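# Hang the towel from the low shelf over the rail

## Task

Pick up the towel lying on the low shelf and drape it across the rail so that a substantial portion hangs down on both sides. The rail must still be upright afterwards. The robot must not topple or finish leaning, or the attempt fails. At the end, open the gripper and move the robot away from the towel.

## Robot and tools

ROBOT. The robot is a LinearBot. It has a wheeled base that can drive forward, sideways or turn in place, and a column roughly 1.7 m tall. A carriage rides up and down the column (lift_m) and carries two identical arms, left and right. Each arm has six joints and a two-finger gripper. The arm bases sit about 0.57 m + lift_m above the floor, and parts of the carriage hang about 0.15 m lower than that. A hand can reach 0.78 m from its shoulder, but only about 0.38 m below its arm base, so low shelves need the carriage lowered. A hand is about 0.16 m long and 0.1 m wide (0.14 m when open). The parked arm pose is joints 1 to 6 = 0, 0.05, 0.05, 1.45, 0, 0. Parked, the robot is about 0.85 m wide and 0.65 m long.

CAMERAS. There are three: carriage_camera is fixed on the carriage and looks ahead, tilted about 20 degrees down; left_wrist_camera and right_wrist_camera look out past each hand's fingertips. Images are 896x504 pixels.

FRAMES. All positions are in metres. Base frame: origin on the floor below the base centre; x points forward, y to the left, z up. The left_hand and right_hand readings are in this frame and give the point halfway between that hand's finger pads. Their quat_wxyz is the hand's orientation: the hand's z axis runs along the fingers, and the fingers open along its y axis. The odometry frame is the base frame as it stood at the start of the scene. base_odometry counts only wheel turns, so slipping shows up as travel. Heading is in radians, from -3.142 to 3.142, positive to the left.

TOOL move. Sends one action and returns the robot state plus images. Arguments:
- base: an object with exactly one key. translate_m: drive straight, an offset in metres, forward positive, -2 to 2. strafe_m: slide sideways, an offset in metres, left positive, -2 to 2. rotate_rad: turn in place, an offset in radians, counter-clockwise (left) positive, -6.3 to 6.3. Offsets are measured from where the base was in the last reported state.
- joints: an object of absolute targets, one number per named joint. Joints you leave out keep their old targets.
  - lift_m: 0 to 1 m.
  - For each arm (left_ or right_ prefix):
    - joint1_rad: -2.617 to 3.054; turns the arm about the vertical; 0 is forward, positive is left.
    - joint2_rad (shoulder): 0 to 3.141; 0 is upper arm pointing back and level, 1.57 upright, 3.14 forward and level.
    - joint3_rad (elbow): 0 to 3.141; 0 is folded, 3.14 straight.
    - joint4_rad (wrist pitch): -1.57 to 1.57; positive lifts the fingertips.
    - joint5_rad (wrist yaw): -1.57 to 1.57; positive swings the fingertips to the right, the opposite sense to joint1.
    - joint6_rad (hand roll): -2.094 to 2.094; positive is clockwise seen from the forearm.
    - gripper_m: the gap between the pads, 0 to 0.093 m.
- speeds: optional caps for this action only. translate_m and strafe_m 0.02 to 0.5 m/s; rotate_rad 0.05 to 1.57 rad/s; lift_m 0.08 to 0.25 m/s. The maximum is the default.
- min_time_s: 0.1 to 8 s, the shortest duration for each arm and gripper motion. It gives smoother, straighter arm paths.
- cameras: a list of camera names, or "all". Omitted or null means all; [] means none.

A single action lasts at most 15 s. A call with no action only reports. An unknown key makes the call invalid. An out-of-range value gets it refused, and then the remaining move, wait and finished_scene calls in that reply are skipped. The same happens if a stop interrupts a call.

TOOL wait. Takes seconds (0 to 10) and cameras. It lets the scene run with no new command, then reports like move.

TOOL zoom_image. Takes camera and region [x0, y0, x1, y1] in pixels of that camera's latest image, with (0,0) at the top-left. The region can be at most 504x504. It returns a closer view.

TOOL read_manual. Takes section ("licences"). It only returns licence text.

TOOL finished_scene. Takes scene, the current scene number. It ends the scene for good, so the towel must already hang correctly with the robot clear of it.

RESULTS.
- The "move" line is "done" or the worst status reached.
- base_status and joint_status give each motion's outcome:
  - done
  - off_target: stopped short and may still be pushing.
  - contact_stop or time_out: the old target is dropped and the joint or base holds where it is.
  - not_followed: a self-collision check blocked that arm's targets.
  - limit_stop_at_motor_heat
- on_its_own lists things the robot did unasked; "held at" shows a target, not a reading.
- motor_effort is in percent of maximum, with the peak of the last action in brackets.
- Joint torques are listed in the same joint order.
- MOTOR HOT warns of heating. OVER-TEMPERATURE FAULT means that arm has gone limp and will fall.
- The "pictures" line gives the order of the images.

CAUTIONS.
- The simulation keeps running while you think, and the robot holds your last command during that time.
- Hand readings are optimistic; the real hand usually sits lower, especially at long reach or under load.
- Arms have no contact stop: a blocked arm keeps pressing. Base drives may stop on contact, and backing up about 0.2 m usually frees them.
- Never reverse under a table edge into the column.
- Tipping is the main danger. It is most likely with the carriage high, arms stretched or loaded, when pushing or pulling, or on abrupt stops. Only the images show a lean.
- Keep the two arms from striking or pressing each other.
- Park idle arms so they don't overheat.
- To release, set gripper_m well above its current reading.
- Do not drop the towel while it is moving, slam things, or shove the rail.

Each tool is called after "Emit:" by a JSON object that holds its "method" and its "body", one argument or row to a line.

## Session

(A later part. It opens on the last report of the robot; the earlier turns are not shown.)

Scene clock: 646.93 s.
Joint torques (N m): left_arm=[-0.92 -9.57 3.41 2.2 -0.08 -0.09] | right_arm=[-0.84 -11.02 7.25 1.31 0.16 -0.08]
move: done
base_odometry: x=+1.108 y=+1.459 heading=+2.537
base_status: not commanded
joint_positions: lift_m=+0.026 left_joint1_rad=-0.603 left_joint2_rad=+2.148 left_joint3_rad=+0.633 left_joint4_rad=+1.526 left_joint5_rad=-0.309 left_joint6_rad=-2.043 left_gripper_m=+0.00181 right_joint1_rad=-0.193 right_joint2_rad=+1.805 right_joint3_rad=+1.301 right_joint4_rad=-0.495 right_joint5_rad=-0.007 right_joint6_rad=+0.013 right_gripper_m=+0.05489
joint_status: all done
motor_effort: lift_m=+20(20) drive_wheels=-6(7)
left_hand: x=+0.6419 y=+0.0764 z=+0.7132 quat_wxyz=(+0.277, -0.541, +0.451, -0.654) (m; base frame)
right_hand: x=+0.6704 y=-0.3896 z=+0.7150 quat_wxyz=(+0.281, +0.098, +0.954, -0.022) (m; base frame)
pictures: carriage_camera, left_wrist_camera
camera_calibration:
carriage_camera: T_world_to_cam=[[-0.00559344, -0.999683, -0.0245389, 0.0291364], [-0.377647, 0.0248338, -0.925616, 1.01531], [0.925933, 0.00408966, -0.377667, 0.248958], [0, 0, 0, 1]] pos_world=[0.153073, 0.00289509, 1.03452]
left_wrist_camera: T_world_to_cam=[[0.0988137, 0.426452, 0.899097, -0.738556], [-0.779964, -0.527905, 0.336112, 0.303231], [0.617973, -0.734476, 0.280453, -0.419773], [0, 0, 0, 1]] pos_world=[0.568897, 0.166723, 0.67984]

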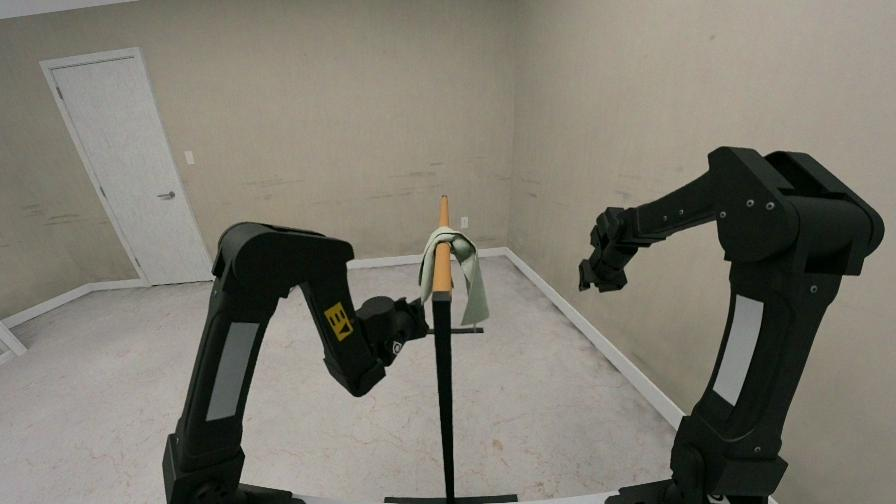

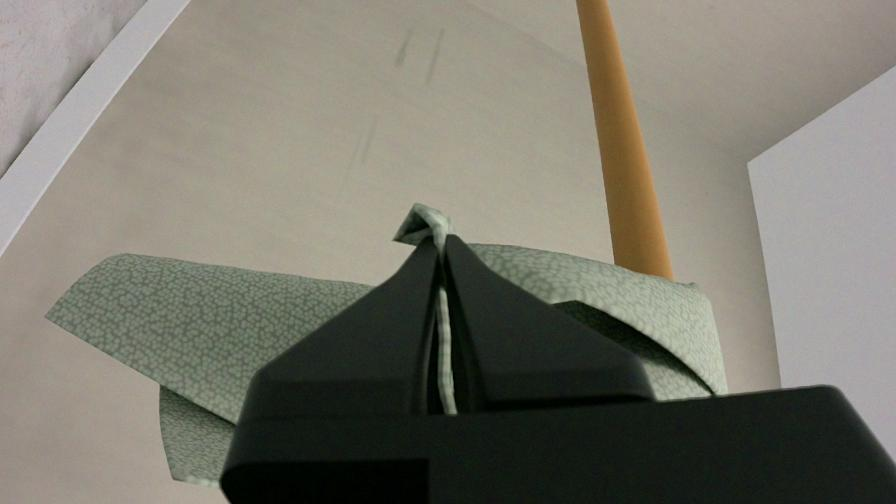

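Emit:
{"method": "wait", "body": {
  "seconds": 2.5,
  "cameras": []
}}

Emit:
{"method": "move", "body": {
  "joints": {"left_gripper_m": 0.06},
  "min_time_s": 3,
  "cameras": ["carriage_camera", "left_wrist_camera"]
}}

Emit:
{"method": "zoom_image", "body": {
  "camera": "carriage_camera",
  "region": [340, 200, 520, 350]
}}

Scene clock: 652.50 s.
Joint torques (N m): left_arm=[-1.01 -9.58 3.44 2.2 -0.1 -0.08] | right_arm=[-0.83 -10.96 7.21 1.31 0.16 -0.08]
base_odometry: x=+1.108 y=+1.459 heading=+2.537
base_status: not commanded
joint_positions: lift_m=+0.026 left_joint1_rad=-0.603 left_joint2_rad=+2.148 left_joint3_rad=+0.633 left_joint4_rad=+1.526 left_joint5_rad=-0.309 left_joint6_rad=-2.043 left_gripper_m=+0.00181 right_joint1_rad=-0.193 right_joint2_rad=+1.805 right_joint3_rad=+1.301 right_joint4_rad=-0.495 right_joint5_rad=-0.007 right_joint6_rad=+0.013 right_gripper_m=+0.05489
joint_status: all done
motor_effort: lift_m=+20(20) drive_wheels=-6(7)
left_hand: x=+0.6419 y=+0.0764 z=+0.7132 quat_wxyz=(+0.277, -0.541, +0.451, -0.654) (m; base frame)
right_hand: x=+0.6704 y=-0.3896 z=+0.7150 quat_wxyz=(+0.281, +0.098, +0.954, -0.022) (m; base frame)
wait: 2.50 s; at rest from the start
pictures: none
No camera images: "cameras" was empty.

Scene clock: 655.80 s.
Joint torques (N m): left_arm=[-0.99 -9.52 3.37 2.24 -0.09 -0.1] | right_arm=[-0.85 -10.97 7.23 1.32 0.16 -0.07]
move: done
base_odometry: x=+1.108 y=+1.459 heading=+2.537
base_status: not commanded
joint_positions: lift_m=+0.026 left_joint1_rad=-0.603 left_joint2_rad=+2.148 left_joint3_rad=+0.633 left_joint4_rad=+1.524 left_joint5_rad=-0.309 left_joint6_rad=-2.043 left_gripper_m=+0.05994 right_joint1_rad=-0.193 right_joint2_rad=+1.805 right_joint3_rad=+1.301 right_joint4_rad=-0.495 right_joint5_rad=-0.007 right_joint6_rad=+0.013 right_gripper_m=+0.05489
joint_status: all done
motor_effort: lift_m=+20(20) drive_wheels=-6(6)
left_hand: x=+0.6419 y=+0.0764 z=+0.7127 quat_wxyz=(+0.277, -0.541, +0.451, -0.653) (m; base frame)
right_hand: x=+0.6704 y=-0.3896 z=+0.7150 quat_wxyz=(+0.281, +0.098, +0.954, -0.022) (m; base frame)
pictures: carriage_camera, left_wrist_camera
camera_calibration:
carriage_camera: T_world_to_cam=[[-0.00559344, -0.999683, -0.0245389, 0.0291364], [-0.377647, 0.0248338, -0.925616, 1.01531], [0.925933, 0.00408966, -0.377667, 0.248958], [0, 0, 0, 1]] pos_world=[0.153073, 0.00289509, 1.03452]
left_wrist_camera: T_world_to_cam=[[0.100226, 0.425479, 0.899401, -0.739198], [-0.779436, -0.528269, 0.336766, 0.302607], [0.618413, -0.734778, 0.278687, -0.418649], [0, 0, 0, 1]] pos_world=[0.568848, 0.166757, 0.6796]

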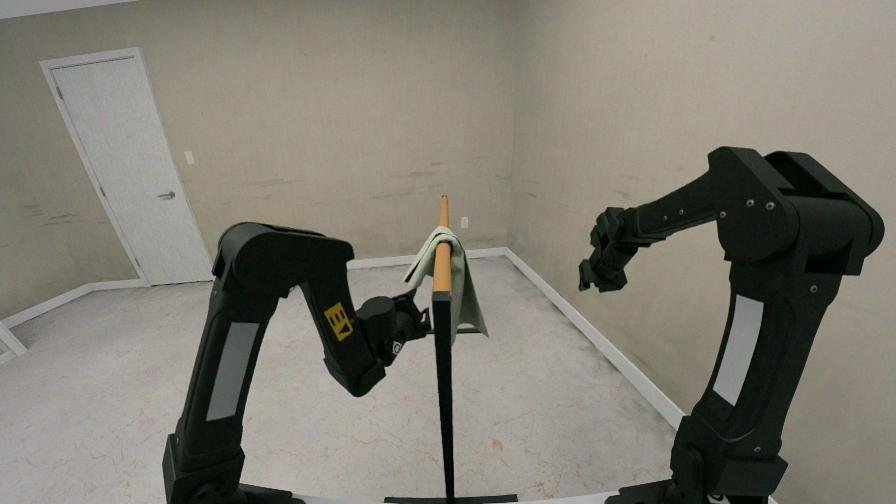

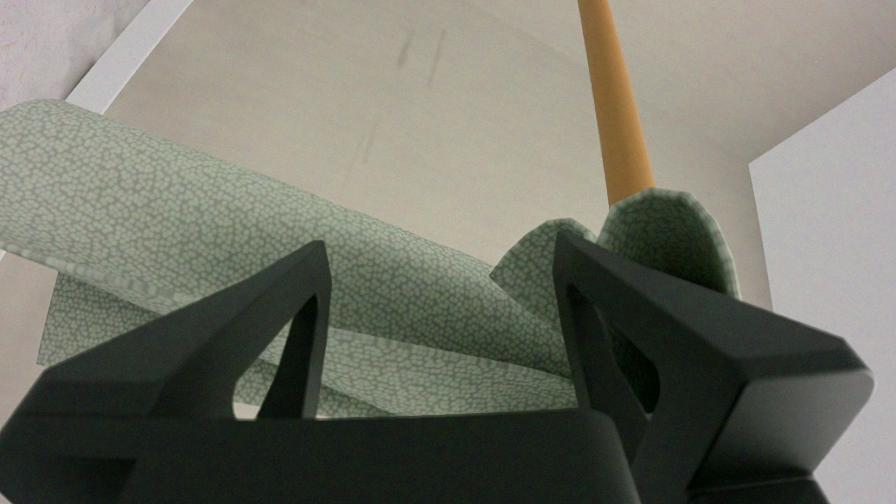

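Scaled by 2.800 from the camera's 896x504 image, which has a finer 1280x720 frame.

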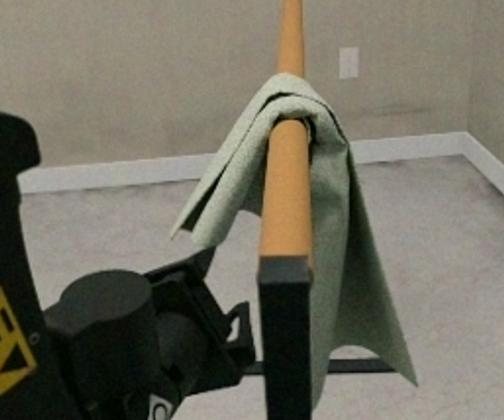

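Emit:
{"method": "wait", "body": {
  "seconds": 1.0,
  "cameras": ["carriage_camera", "left_wrist_camera"]
}}

Emit:
{"method": "zoom_image", "body": {
  "camera": "carriage_camera",
  "region": [340, 200, 520, 350]
}}

Scene clock: 659.13 s.
Joint torques (N m): left_arm=[-0.96 -9.59 3.44 2.23 -0.09 -0.1] | right_arm=[-0.88 -11.03 7.24 1.31 0.16 -0.07]
base_odometry: x=+1.108 y=+1.459 heading=+2.537
base_status: not commanded
joint_positions: lift_m=+0.026 left_joint1_rad=-0.603 left_joint2_rad=+2.148 left_joint3_rad=+0.633 left_joint4_rad=+1.523 left_joint5_rad=-0.309 left_joint6_rad=-2.043 left_gripper_m=+0.05994 right_joint1_rad=-0.193 right_joint2_rad=+1.805 right_joint3_rad=+1.301 right_joint4_rad=-0.495 right_joint5_rad=-0.007 right_joint6_rad=+0.013 right_gripper_m=+0.05489
joint_status: all done
motor_effort: lift_m=+20(20) drive_wheels=-6(6)
left_hand: x=+0.6419 y=+0.0764 z=+0.7126 quat_wxyz=(+0.277, -0.541, +0.451, -0.653) (m; base frame)
right_hand: x=+0.6704 y=-0.3896 z=+0.7150 quat_wxyz=(+0.281, +0.098, +0.954, -0.022) (m; base frame)
wait: 1.00 s; at rest from the start
pictures: carriage_camera, left_wrist_camera
camera_calibration:
carriage_camera: T_world_to_cam=[[-0.00559344, -0.999683, -0.0245389, 0.0291364], [-0.377647, 0.0248338, -0.925616, 1.01531], [0.925933, 0.00408966, -0.377667, 0.248958], [0, 0, 0, 1]] pos_world=[0.153073, 0.00289509, 1.03452]
left_wrist_camera: T_world_to_cam=[[0.100509, 0.425284, 0.899462, -0.739326], [-0.77933, -0.528342, 0.336896, 0.302483], [0.6185, -0.734839, 0.278334, -0.418425], [0, 0, 0, 1]] pos_world=[0.568838, 0.166763, 0.679551]

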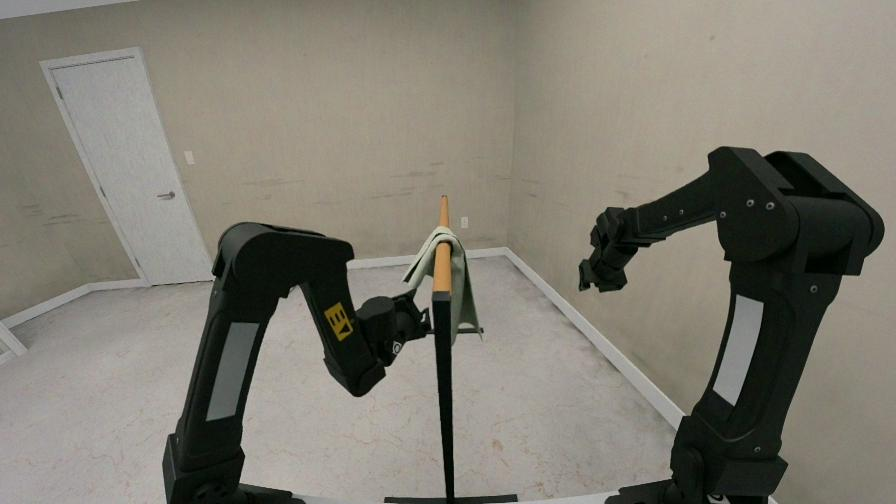

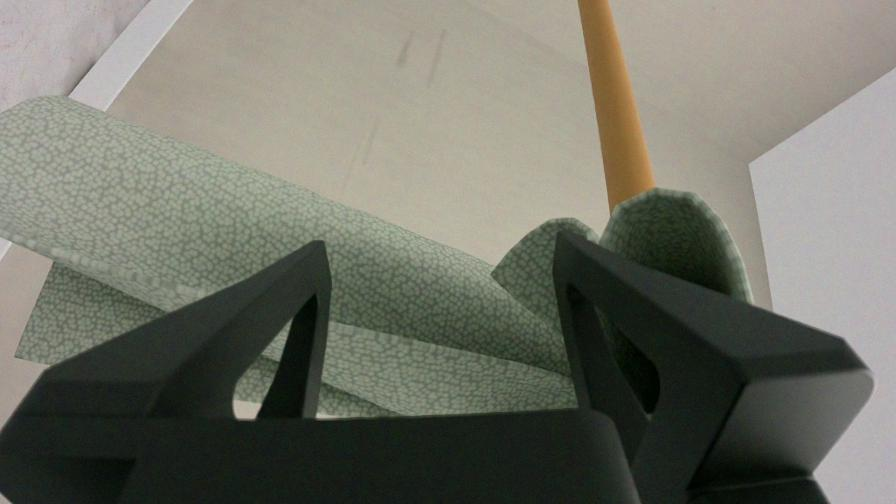

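Scaled by 2.800 from the camera's 896x504 image, which has a finer 1280x720 frame.

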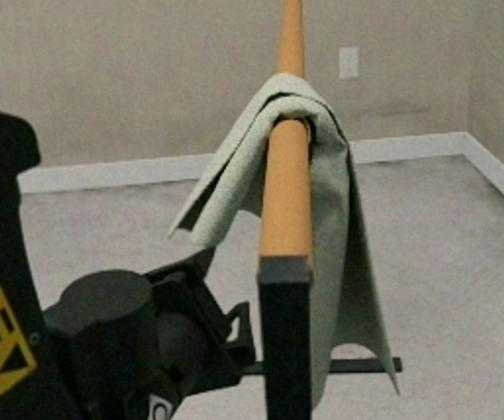

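Emit:
{"method": "move", "body": {
  "joints": {"lift_m": 0.002},
  "speeds": {"lift_m": 0.08},
  "cameras": ["carriage_camera", "left_wrist_camera"]
}}

Emit:
{"method": "zoom_image", "body": {
  "camera": "carriage_camera",
  "region": [340, 180, 520, 330]
}}

Scene clock: 665.40 s.
Joint torques (N m): left_arm=[-0.99 -9.54 3.44 2.35 -0.1 -0.07] | right_arm=[-0.83 -10.99 7.23 1.31 0.14 -0.06]
move: done
base_odometry: x=+1.108 y=+1.459 heading=+2.537
base_status: not commanded
joint_positions: lift_m=+0.003 left_joint1_rad=-0.603 left_joint2_rad=+2.148 left_joint3_rad=+0.633 left_joint4_rad=+1.513 left_joint5_rad=-0.309 left_joint6_rad=-2.043 left_gripper_m=+0.05994 right_joint1_rad=-0.193 right_joint2_rad=+1.805 right_joint3_rad=+1.301 right_joint4_rad=-0.494 right_joint5_rad=-0.007 right_joint6_rad=+0.013 right_gripper_m=+0.05489
joint_status: all done
motor_effort: lift_m=+20(21) drive_wheels=+7(8)
left_hand: x=+0.6420 y=+0.0764 z=+0.6870 quat_wxyz=(+0.277, -0.543, +0.454, -0.650) (m; base frame)
right_hand: x=+0.6705 y=-0.3896 z=+0.6919 quat_wxyz=(+0.281, +0.098, +0.954, -0.022) (m; base frame)
pictures: carriage_camera, left_wrist_camera
camera_calibration:
carriage_camera: T_world_to_cam=[[-0.00559344, -0.999683, -0.0245389, 0.0285674], [-0.377647, 0.0248338, -0.925616, 0.993845], [0.925933, 0.00408966, -0.377667, 0.240201], [0, 0, 0, 1]] pos_world=[0.153073, 0.00289509, 1.01134]
left_wrist_camera: T_world_to_cam=[[0.108146, 0.420025, 0.901046, -0.721857], [-0.776457, -0.53032, 0.340403, 0.307019], [0.620821, -0.736437, 0.26878, -0.406099], [0, 0, 0, 1]] pos_world=[0.568568, 0.16695, 0.655067]

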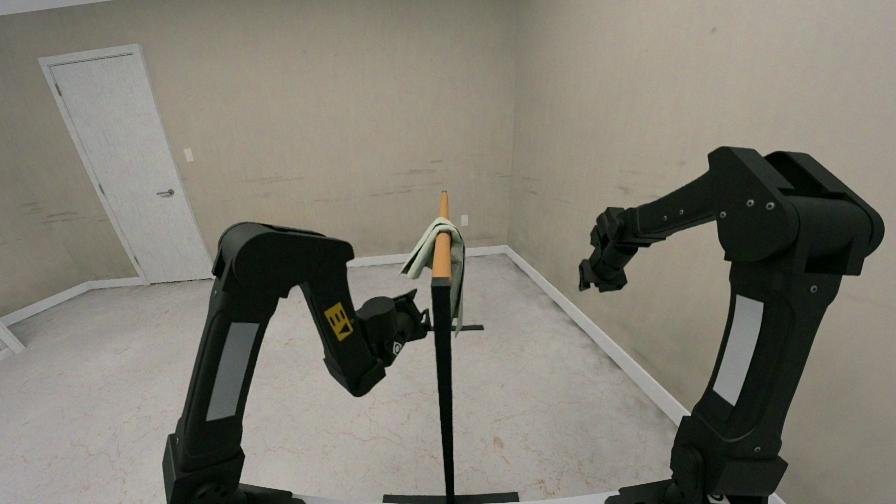

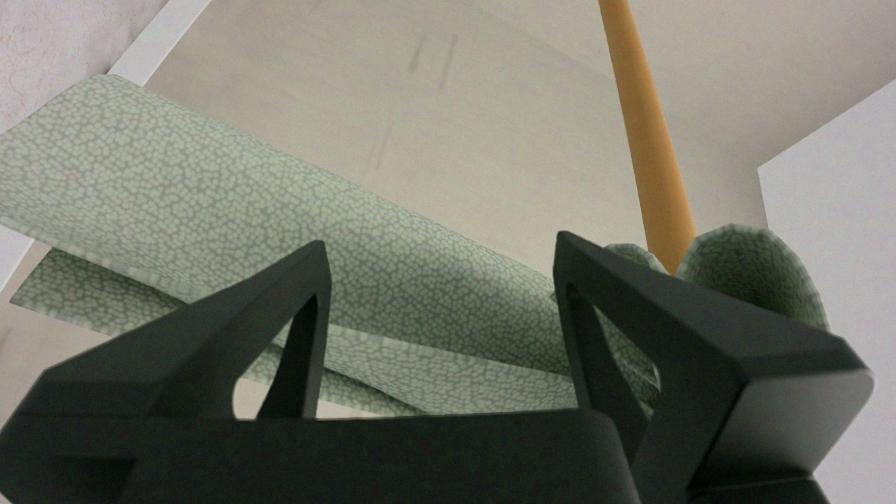

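Scaled by 2.800 from the camera's 896x504 image, which has a finer 1280x720 frame.

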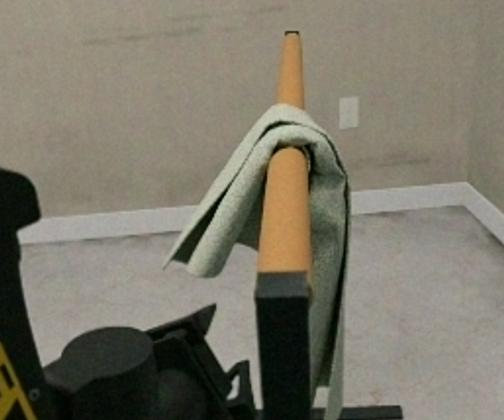

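Emit:
{"method": "move", "body": {
  "joints": {"left_joint1_rad": -0.25, "right_joint1_rad": -0.25, "right_joint2_rad": 2.35, "right_joint3_rad": 0.82, "right_joint4_rad": 1.3, "right_joint5_rad": -1.35, "right_joint6_rad": 0},
  "min_time_s": 2.5,
  "cameras": ["carriage_camera", "left_wrist_camera", "right_wrist_camera"]
}}

Emit:
{"method": "zoom_image", "body": {
  "camera": "carriage_camera",
  "region": [370, 190, 520, 350]
}}

Scene clock: 682.83 s.
Joint torques (N m): left_arm=[0.28 -9.54 3.45 2.35 -0.1 -0.08] | right_arm=[-0.96 -9.09 2.73 1.68 -0.2 -0.11]
move: done
base_odometry: x=+1.108 y=+1.459 heading=+2.537
base_status: not commanded
joint_positions: lift_m=+0.003 left_joint1_rad=-0.256 left_joint2_rad=+2.148 left_joint3_rad=+0.633 left_joint4_rad=+1.513 left_joint5_rad=-0.309 left_joint6_rad=-2.043 left_gripper_m=+0.05994 right_joint1_rad=-0.243 right_joint2_rad=+2.327 right_joint3_rad=+0.827 right_joint4_rad=+1.289 right_joint5_rad=-1.340 right_joint6_rad=+0.013 right_gripper_m=+0.05490
joint_status: all done
motor_effort: lift_m=+20(20) drive_wheels=+7(7)
left_hand: x=+0.6939 y=+0.2332 z=+0.6870 quat_wxyz=(+0.385, -0.613, +0.354, -0.592) (m; base frame)
right_hand: x=+0.6388 y=-0.2340 z=+0.6359 quat_wxyz=(+0.545, -0.310, +0.654, +0.423) (m; base frame)
pictures: carriage_camera, left_wrist_camera, right_wrist_camera
camera_calibration:
carriage_camera: T_world_to_cam=[[-0.00559344, -0.999683, -0.0245389, 0.0285674], [-0.377647, 0.0248338, -0.925616, 0.993845], [0.925933, 0.00408966, -0.377667, 0.240201], [0, 0, 0, 1]] pos_world=[0.153073, 0.00289509, 1.01134]
left_wrist_camera: T_world_to_cam=[[-0.0412029, 0.431763, 0.901046, -0.692426], [-0.549719, -0.762846, 0.340403, 0.327369], [0.834333, -0.481296, 0.26878, -0.530537], [0, 0, 0, 1]] pos_world=[0.594075, 0.293351, 0.655067]
right_wrist_camera: T_world_to_cam=[[0.886509, -0.395364, -0.240394, -0.49663], [-0.420781, -0.472724, -0.774258, 0.662533], [0.192474, 0.78754, -0.585436, 0.560288], [0, 0, 0, 1]] pos_world=[0.611208, -0.324403, 0.721597]

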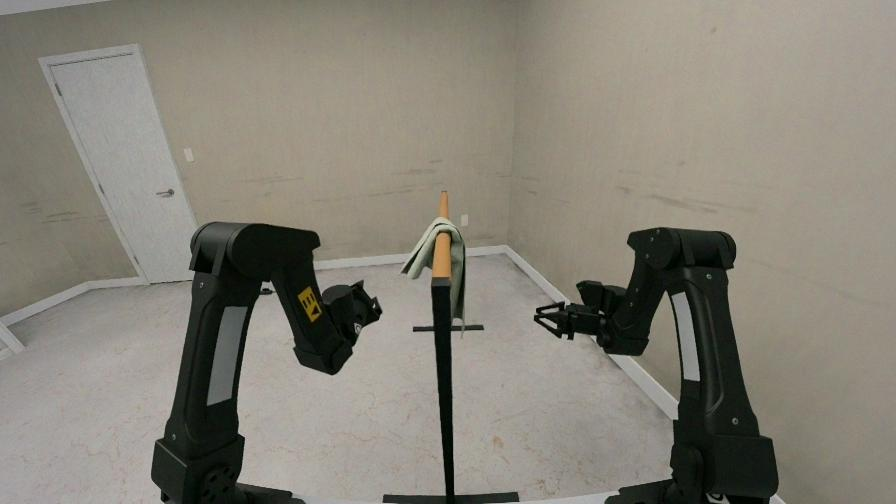

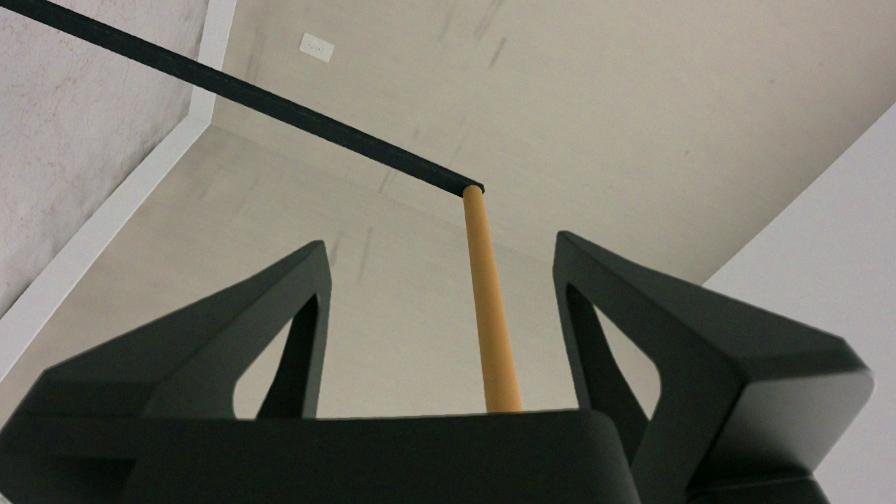

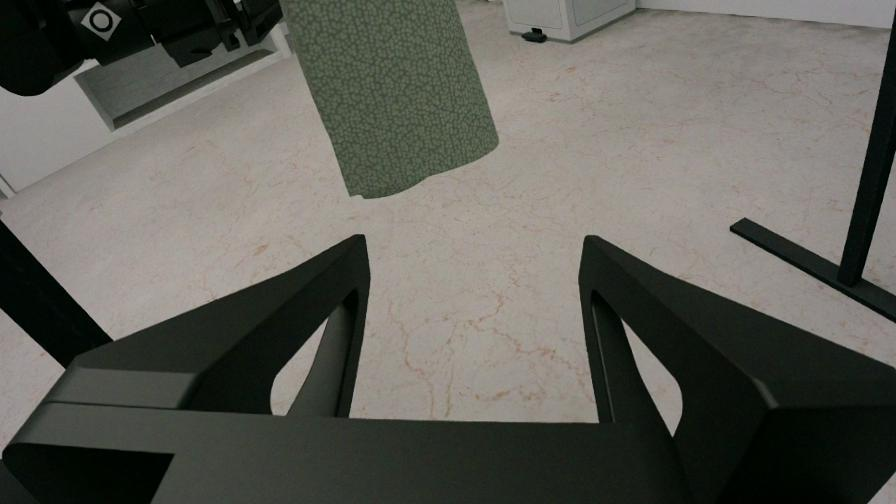

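Scaled by 3.150 from the camera's 896x504 image, which has a finer 1280x720 frame.

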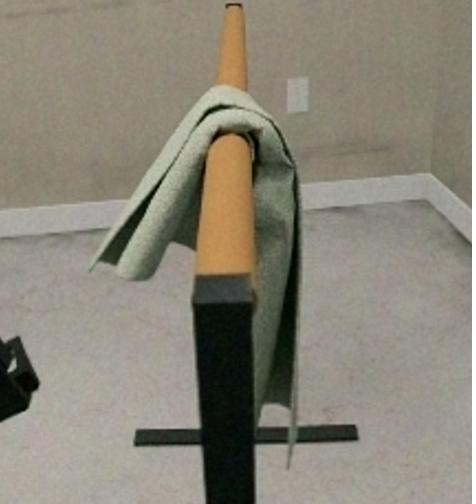

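Emit:
{"method": "move", "body": {

}}

Scene clock: 697.93 s.
Joint torques (N m): left_arm=[0.18 -9.5 3.43 2.36 -0.1 -0.08] | right_arm=[-0.91 -9.07 2.7 1.65 -0.19 -0.1]
base_odometry: x=+1.108 y=+1.459 heading=+2.537
base_status: not commanded
joint_positions: lift_m=+0.003 left_joint1_rad=-0.256 left_joint2_rad=+2.148 left_joint3_rad=+0.633 left_joint4_rad=+1.513 left_joint5_rad=-0.309 left_joint6_rad=-2.043 left_gripper_m=+0.05994 right_joint1_rad=-0.243 right_joint2_rad=+2.327 right_joint3_rad=+0.827 right_joint4_rad=+1.290 right_joint5_rad=-1.341 right_joint6_rad=+0.013 right_gripper_m=+0.05490
joint_status: all done
motor_effort: lift_m=+20(20) drive_wheels=+7(7)
left_hand: x=+0.6939 y=+0.2332 z=+0.6870 quat_wxyz=(+0.385, -0.613, +0.354, -0.592) (m; base frame)
right_hand: x=+0.6387 y=-0.2341 z=+0.6362 quat_wxyz=(+0.545, -0.310, +0.654, +0.423) (m; base frame)
pictures: carriage_camera, left_wrist_camera, right_wrist_camera
camera_calibration:
carriage_camera: T_world_to_cam=[[-0.00559344, -0.999683, -0.0245389, 0.0285674], [-0.377647, 0.0248338, -0.925616, 0.993845], [0.925933, 0.00408966, -0.377667, 0.240201], [0, 0, 0, 1]] pos_world=[0.153073, 0.00289509, 1.01134]
left_wrist_camera: T_world_to_cam=[[-0.0412029, 0.431763, 0.901046, -0.692426], [-0.549719, -0.762846, 0.340403, 0.327369], [0.834333, -0.481296, 0.26878, -0.530537], [0, 0, 0, 1]] pos_world=[0.594075, 0.293351, 0.655067]
right_wrist_camera: T_world_to_cam=[[0.887257, -0.394764, -0.238612, -0.497984], [-0.418953, -0.47321, -0.774952, 0.661807], [0.19301, 0.787549, -0.585247, 0.560058], [0, 0, 0, 1]] pos_world=[0.61101, -0.324486, 0.721816]

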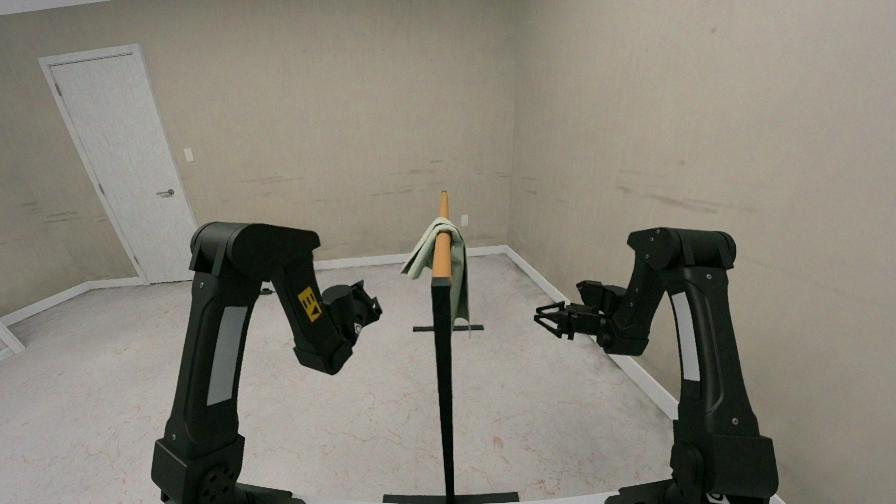

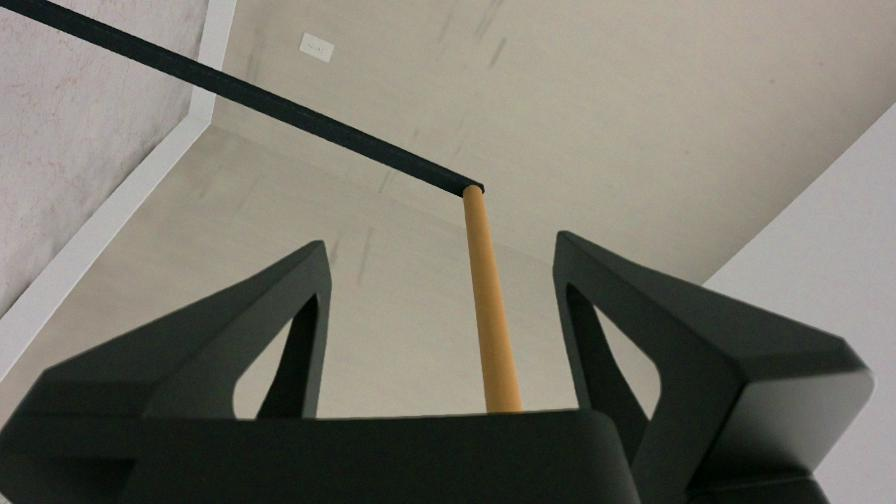

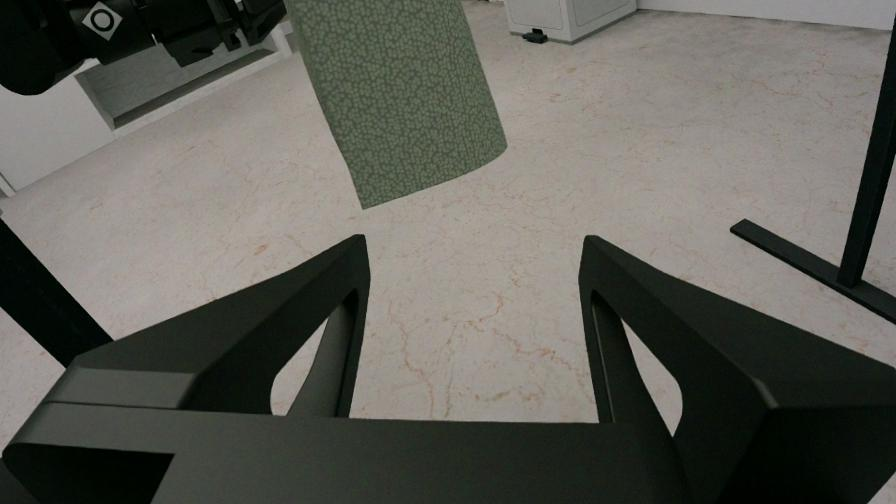

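Emit:
{"method": "move", "body": {
  "joints": {"left_joint1_rad": -0.42, "left_joint2_rad": 2.14, "left_joint3_rad": 0.63, "left_joint4_rad": 1.5, "left_joint5_rad": -0.32, "left_joint6_rad": -2.05, "left_gripper_m": 0.09, "lift_m": 0.03},
  "min_time_s": 1.5,
  "cameras": ["carriage_camera", "left_wrist_camera"]
}}

Emit:
{"method": "zoom_image", "body": {
  "camera": "carriage_camera",
  "region": [340, 180, 540, 360]
}}

Scene clock: 713.00 s.
Joint torques (N m): left_arm=[-0.77 -9.47 3.48 2.36 -0.1 -0.09] | right_arm=[-0.95 -10.11 2.91 1.54 -0.18 -0.1]
move: done
base_odometry: x=+1.108 y=+1.459 heading=+2.537
base_status: not commanded
joint_positions: lift_m=+0.030 left_joint1_rad=-0.415 left_joint2_rad=+2.148 left_joint3_rad=+0.633 left_joint4_rad=+1.511 left_joint5_rad=-0.310 left_joint6_rad=-2.043 left_gripper_m=+0.08991 right_joint1_rad=-0.243 right_joint2_rad=+2.339 right_joint3_rad=+0.824 right_joint4_rad=+1.301 right_joint5_rad=-1.343 right_joint6_rad=+0.013 right_gripper_m=+0.05490
joint_status: all done
motor_effort: lift_m=+24(30) drive_wheels=+7(7)
left_hand: x=+0.6770 y=+0.1594 z=+0.7136 quat_wxyz=(+0.337, -0.584, +0.401, -0.620) (m; base frame)
right_hand: x=+0.6370 y=-0.2336 z=+0.6592 quat_wxyz=(+0.544, -0.309, +0.654, +0.425) (m; base frame)
pictures: carriage_camera, left_wrist_camera
camera_calibration:
carriage_camera: T_world_to_cam=[[-0.00559344, -0.999683, -0.0245389, 0.0292214], [-0.377647, 0.0248338, -0.925616, 1.01851], [0.925933, 0.00408966, -0.377667, 0.250267], [0, 0, 0, 1]] pos_world=[0.153073, 0.00289509, 1.03799]
left_wrist_camera: T_world_to_cam=[[0.027844, 0.432591, 0.90116, -0.732237], [-0.662617, -0.667001, 0.340659, 0.313697], [0.748441, -0.606609, 0.26807, -0.480434], [0, 0, 0, 1]] pos_world=[0.587826, 0.23456, 0.681789]

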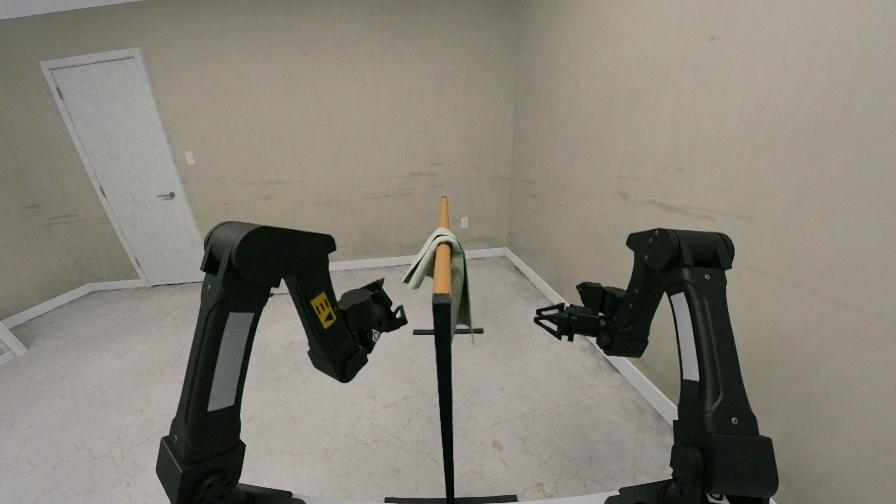

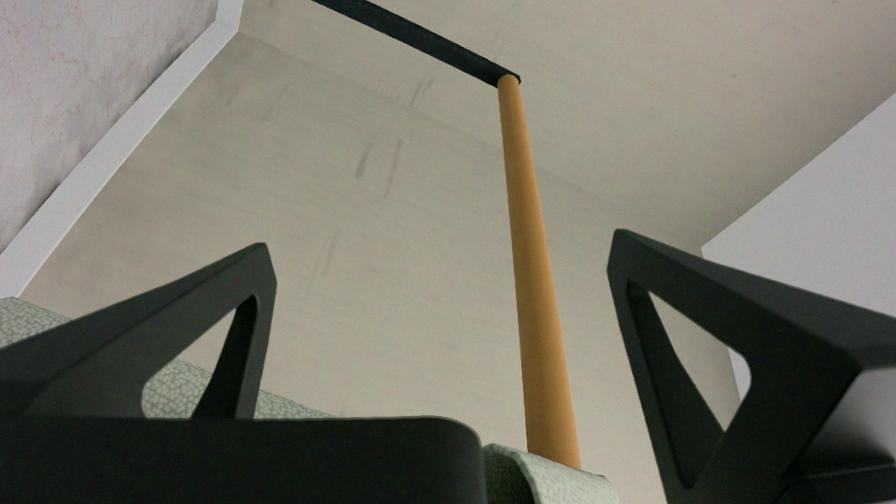

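Scaled by 2.520 from the camera's 896x504 image, which has a finer 1280x720 frame.

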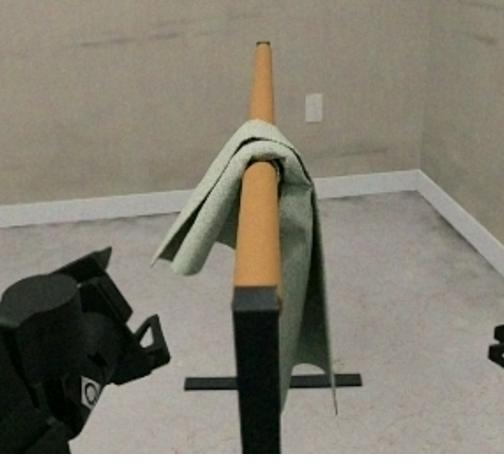

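Emit:
{"method": "move", "body": {
  "joints": {"lift_m": 0.095},
  "cameras": ["left_wrist_camera"]
}}

Emit:
{"method": "move", "body": {
  "joints": {"left_joint1_rad": -0.53},
  "min_time_s": 1.5,
  "cameras": ["carriage_camera", "left_wrist_camera"]
}}

Emit:
{"method": "zoom_image", "body": {
  "camera": "carriage_camera",
  "region": [340, 200, 540, 380]
}}

Scene clock: 716.37 s.
Joint torques (N m): left_arm=[-0.79 -9.51 3.48 2.39 -0.08 -0.08] | right_arm=[-0.9 -10.15 2.95 1.49 -0.19 -0.1]
move: done
base_odometry: x=+1.108 y=+1.459 heading=+2.537
base_status: not commanded
joint_positions: lift_m=+0.095 left_joint1_rad=-0.415 left_joint2_rad=+2.148 left_joint3_rad=+0.633 left_joint4_rad=+1.510 left_joint5_rad=-0.310 left_joint6_rad=-2.043 left_gripper_m=+0.08991 right_joint1_rad=-0.243 right_joint2_rad=+2.340 right_joint3_rad=+0.823 right_joint4_rad=+1.305 right_joint5_rad=-1.344 right_joint6_rad=+0.012 right_gripper_m=+0.05490
joint_status: all done
motor_effort: lift_m=+25(30) drive_wheels=+7(8)
left_hand: x=+0.6770 y=+0.1594 z=+0.7782 quat_wxyz=(+0.337, -0.584, +0.402, -0.620) (m; base frame)
right_hand: x=+0.6368 y=-0.2335 z=+0.7240 quat_wxyz=(+0.544, -0.311, +0.654, +0.424) (m; base frame)
pictures: left_wrist_camera
camera_calibration:
left_wrist_camera: T_world_to_cam=[[0.0291027, 0.432037, 0.901386, -0.791346], [-0.662141, -0.66721, 0.341174, 0.291018], [0.748814, -0.606774, 0.266652, -0.496859], [0, 0, 0, 1]] pos_world=[0.58778, 0.23458, 0.746508]

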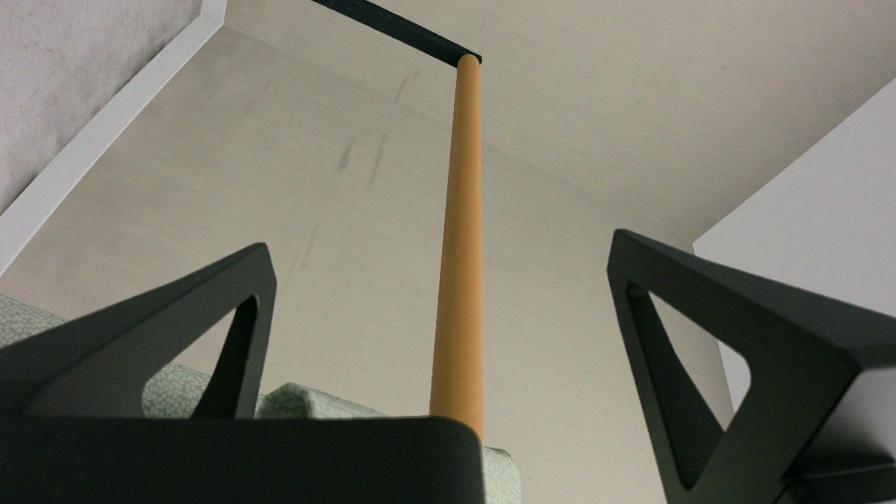

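Scene clock: 718.17 s.
Joint torques (N m): left_arm=[-0.87 -9.51 3.41 2.39 -0.1 -0.1] | right_arm=[-0.92 -10.21 3.03 1.5 -0.16 -0.1]
move: done
base_odometry: x=+1.108 y=+1.459 heading=+2.537
base_status: not commanded
joint_positions: lift_m=+0.095 left_joint1_rad=-0.524 left_joint2_rad=+2.148 left_joint3_rad=+0.633 left_joint4_rad=+1.510 left_joint5_rad=-0.310 left_joint6_rad=-2.043 left_gripper_m=+0.08991 right_joint1_rad=-0.243 right_joint2_rad=+2.340 right_joint3_rad=+0.823 right_joint4_rad=+1.305 right_joint5_rad=-1.344 right_joint6_rad=+0.012 right_gripper_m=+0.05490
joint_status: all done
motor_effort: lift_m=+25(25) drive_wheels=+7(7)
left_hand: x=+0.6585 y=+0.1104 z=+0.7782 quat_wxyz=(+0.302, -0.561, +0.433, -0.637) (m; base frame)
right_hand: x=+0.6368 y=-0.2335 z=+0.7240 quat_wxyz=(+0.544, -0.311, +0.654, +0.424) (m; base frame)
pictures: carriage_camera, left_wrist_camera
camera_calibration:
carriage_camera: T_world_to_cam=[[-0.00559344, -0.999683, -0.0245389, 0.0308143], [-0.377647, 0.0248338, -0.925616, 1.0786], [0.925933, 0.00408966, -0.377667, 0.274782], [0, 0, 0, 1]] pos_world=[0.153073, 0.00289509, 1.1029]
left_wrist_camera: T_world_to_cam=[[0.076135, 0.42627, 0.901386, -0.799987], [-0.731079, -0.590867, 0.341174, 0.28312], [0.678032, -0.68496, 0.266652, -0.457544], [0, 0, 0, 1]] pos_world=[0.57812, 0.194898, 0.746508]

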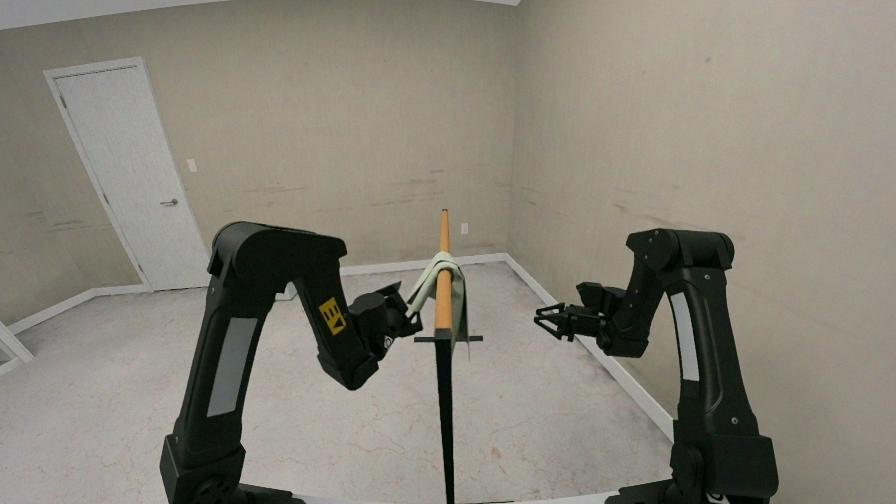

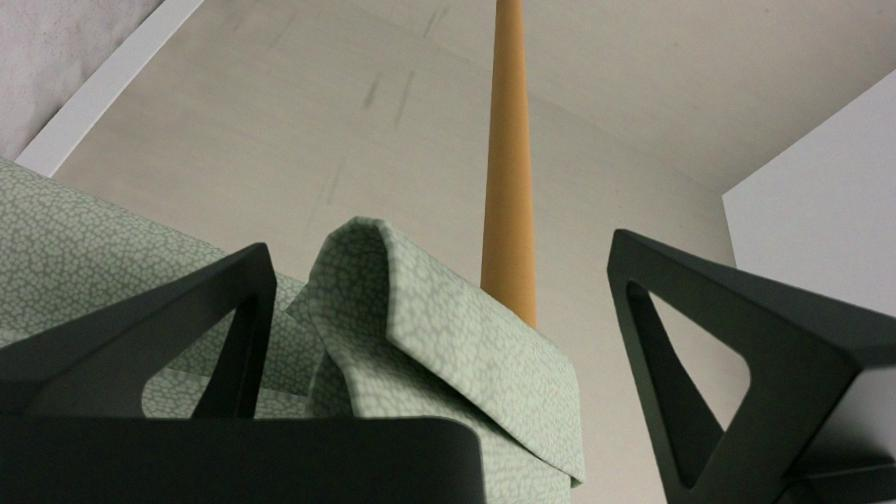

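Scaled by 2.520 from the camera's 896x504 image, which has a finer 1280x720 frame.

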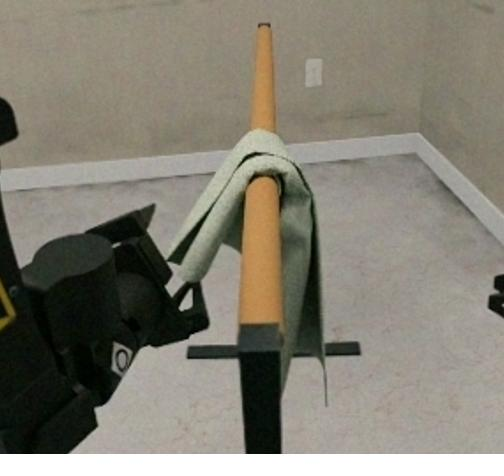

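Emit:
{"method": "move", "body": {
  "joints": {"left_joint1_rad": -0.555, "lift_m": 0.1},
  "min_time_s": 0.8,
  "cameras": ["left_wrist_camera"]
}}

Emit:
{"method": "move", "body": {
  "joints": {"left_gripper_m": 0.0},
  "min_time_s": 2.5,
  "cameras": ["carriage_camera", "left_wrist_camera"]
}}

Emit:
{"method": "zoom_image", "body": {
  "camera": "carriage_camera",
  "region": [340, 200, 540, 380]
}}

Scene clock: 730.67 s.
Joint torques (N m): left_arm=[-0.92 -9.44 3.41 2.38 -0.08 -0.07] | right_arm=[-0.94 -10.26 3.02 1.47 -0.16 -0.09]
move: done
base_odometry: x=+1.108 y=+1.459 heading=+2.537
base_status: not commanded
joint_positions: lift_m=+0.100 left_joint1_rad=-0.549 left_joint2_rad=+2.147 left_joint3_rad=+0.633 left_joint4_rad=+1.510 left_joint5_rad=-0.310 left_joint6_rad=-2.043 left_gripper_m=+0.08991 right_joint1_rad=-0.243 right_joint2_rad=+2.340 right_joint3_rad=+0.823 right_joint4_rad=+1.307 right_joint5_rad=-1.344 right_joint6_rad=+0.012 right_gripper_m=+0.05490
joint_status: all done
motor_effort: lift_m=+25(30) drive_wheels=+7(9)
left_hand: x=+0.6536 y=+0.0996 z=+0.7835 quat_wxyz=(+0.295, -0.556, +0.440, -0.641) (m; base frame)
right_hand: x=+0.6366 y=-0.2335 z=+0.7291 quat_wxyz=(+0.545, -0.311, +0.653, +0.424) (m; base frame)
pictures: left_wrist_camera
camera_calibration:
left_wrist_camera: T_world_to_cam=[[0.0860936, 0.42461, 0.901273, -0.806041], [-0.745726, -0.572424, 0.340917, 0.27929], [0.660667, -0.701454, 0.267361, -0.450592], [0, 0, 0, 1]] pos_world=[0.57536, 0.186057, 0.751719]

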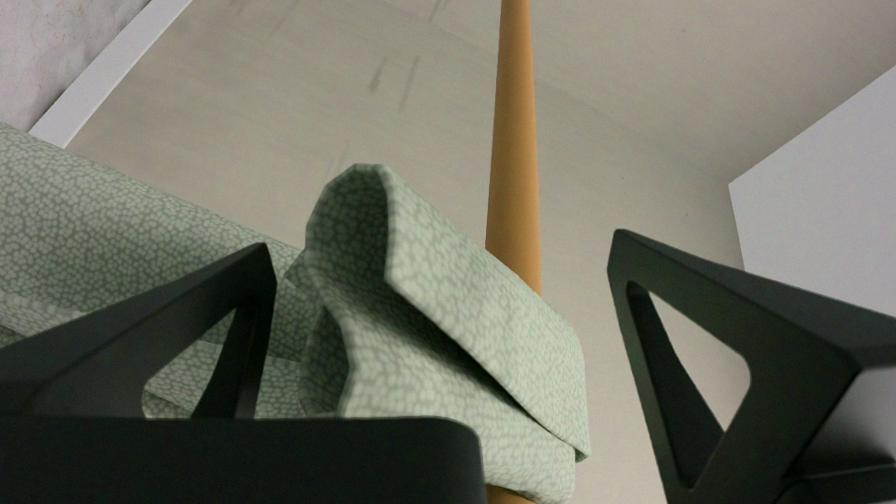

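Scene clock: 733.47 s.
Joint torques (N m): left_arm=[-0.8 -9.46 3.49 2.39 -0.1 -0.07] | right_arm=[-0.91 -10.25 2.99 1.47 -0.16 -0.09]
move: done
base_odometry: x=+1.108 y=+1.459 heading=+2.537
base_status: not commanded
joint_positions: lift_m=+0.100 left_joint1_rad=-0.549 left_joint2_rad=+2.147 left_joint3_rad=+0.633 left_joint4_rad=+1.510 left_joint5_rad=-0.310 left_joint6_rad=-2.043 left_gripper_m=+0.00344 right_joint1_rad=-0.243 right_joint2_rad=+2.340 right_joint3_rad=+0.823 right_joint4_rad=+1.307 right_joint5_rad=-1.344 right_joint6_rad=+0.012 right_gripper_m=+0.05490
joint_status: all done
motor_effort: lift_m=+24(25) drive_wheels=+7(7)
left_hand: x=+0.6536 y=+0.0996 z=+0.7835 quat_wxyz=(+0.294, -0.556, +0.440, -0.641) (m; base frame)
right_hand: x=+0.6366 y=-0.2335 z=+0.7291 quat_wxyz=(+0.545, -0.311, +0.653, +0.424) (m; base frame)
pictures: carriage_camera, left_wrist_camera
camera_calibration:
carriage_camera: T_world_to_cam=[[-0.00559344, -0.999683, -0.0245389, 0.0309378], [-0.377647, 0.0248338, -0.925616, 1.08325], [0.925933, 0.00408966, -0.377667, 0.276682], [0, 0, 0, 1]] pos_world=[0.153073, 0.00289509, 1.10793]
left_wrist_camera: T_world_to_cam=[[0.0861744, 0.424945, 0.901108, -0.805998], [-0.745694, -0.572298, 0.341196, 0.279038], [0.660692, -0.701353, 0.267561, -0.450775], [0, 0, 0, 1]] pos_world=[0.575357, 0.186045, 0.751694]

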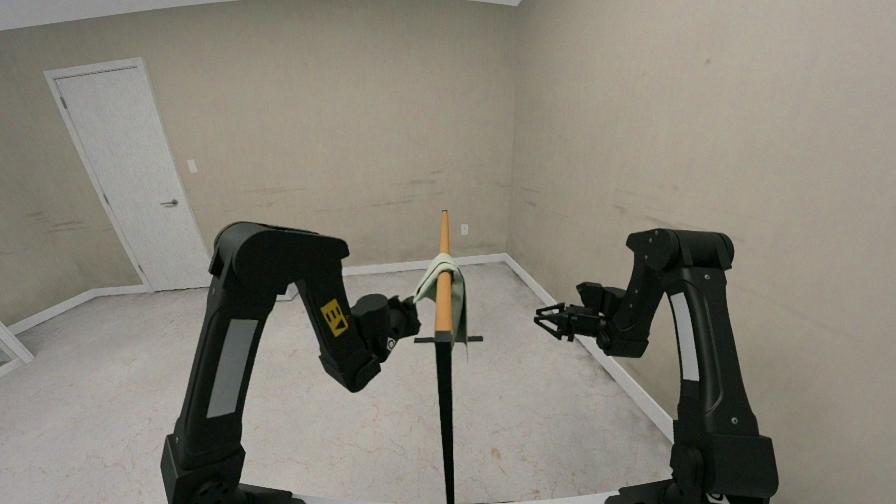

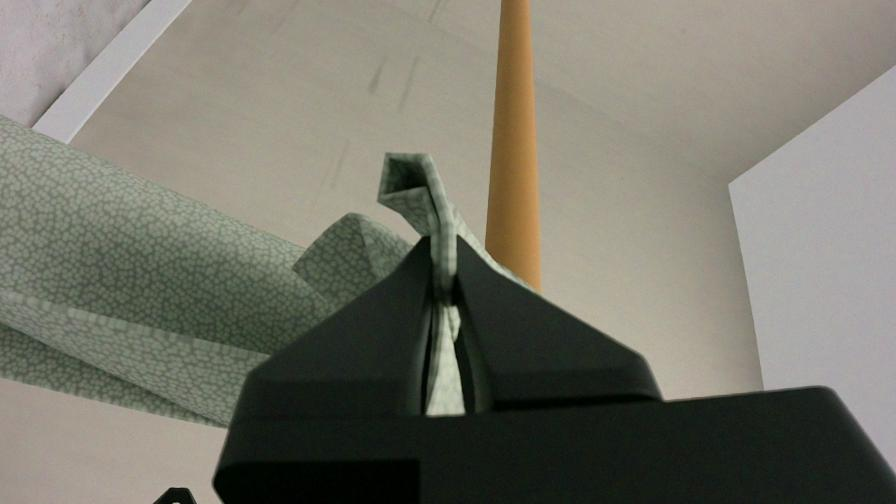

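Scaled by 2.520 from the camera's 896x504 image, which has a finer 1280x720 frame.

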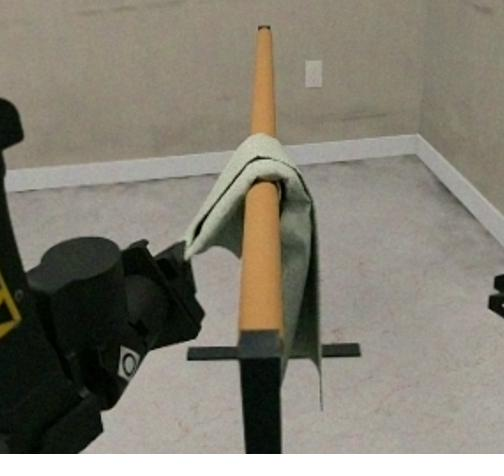

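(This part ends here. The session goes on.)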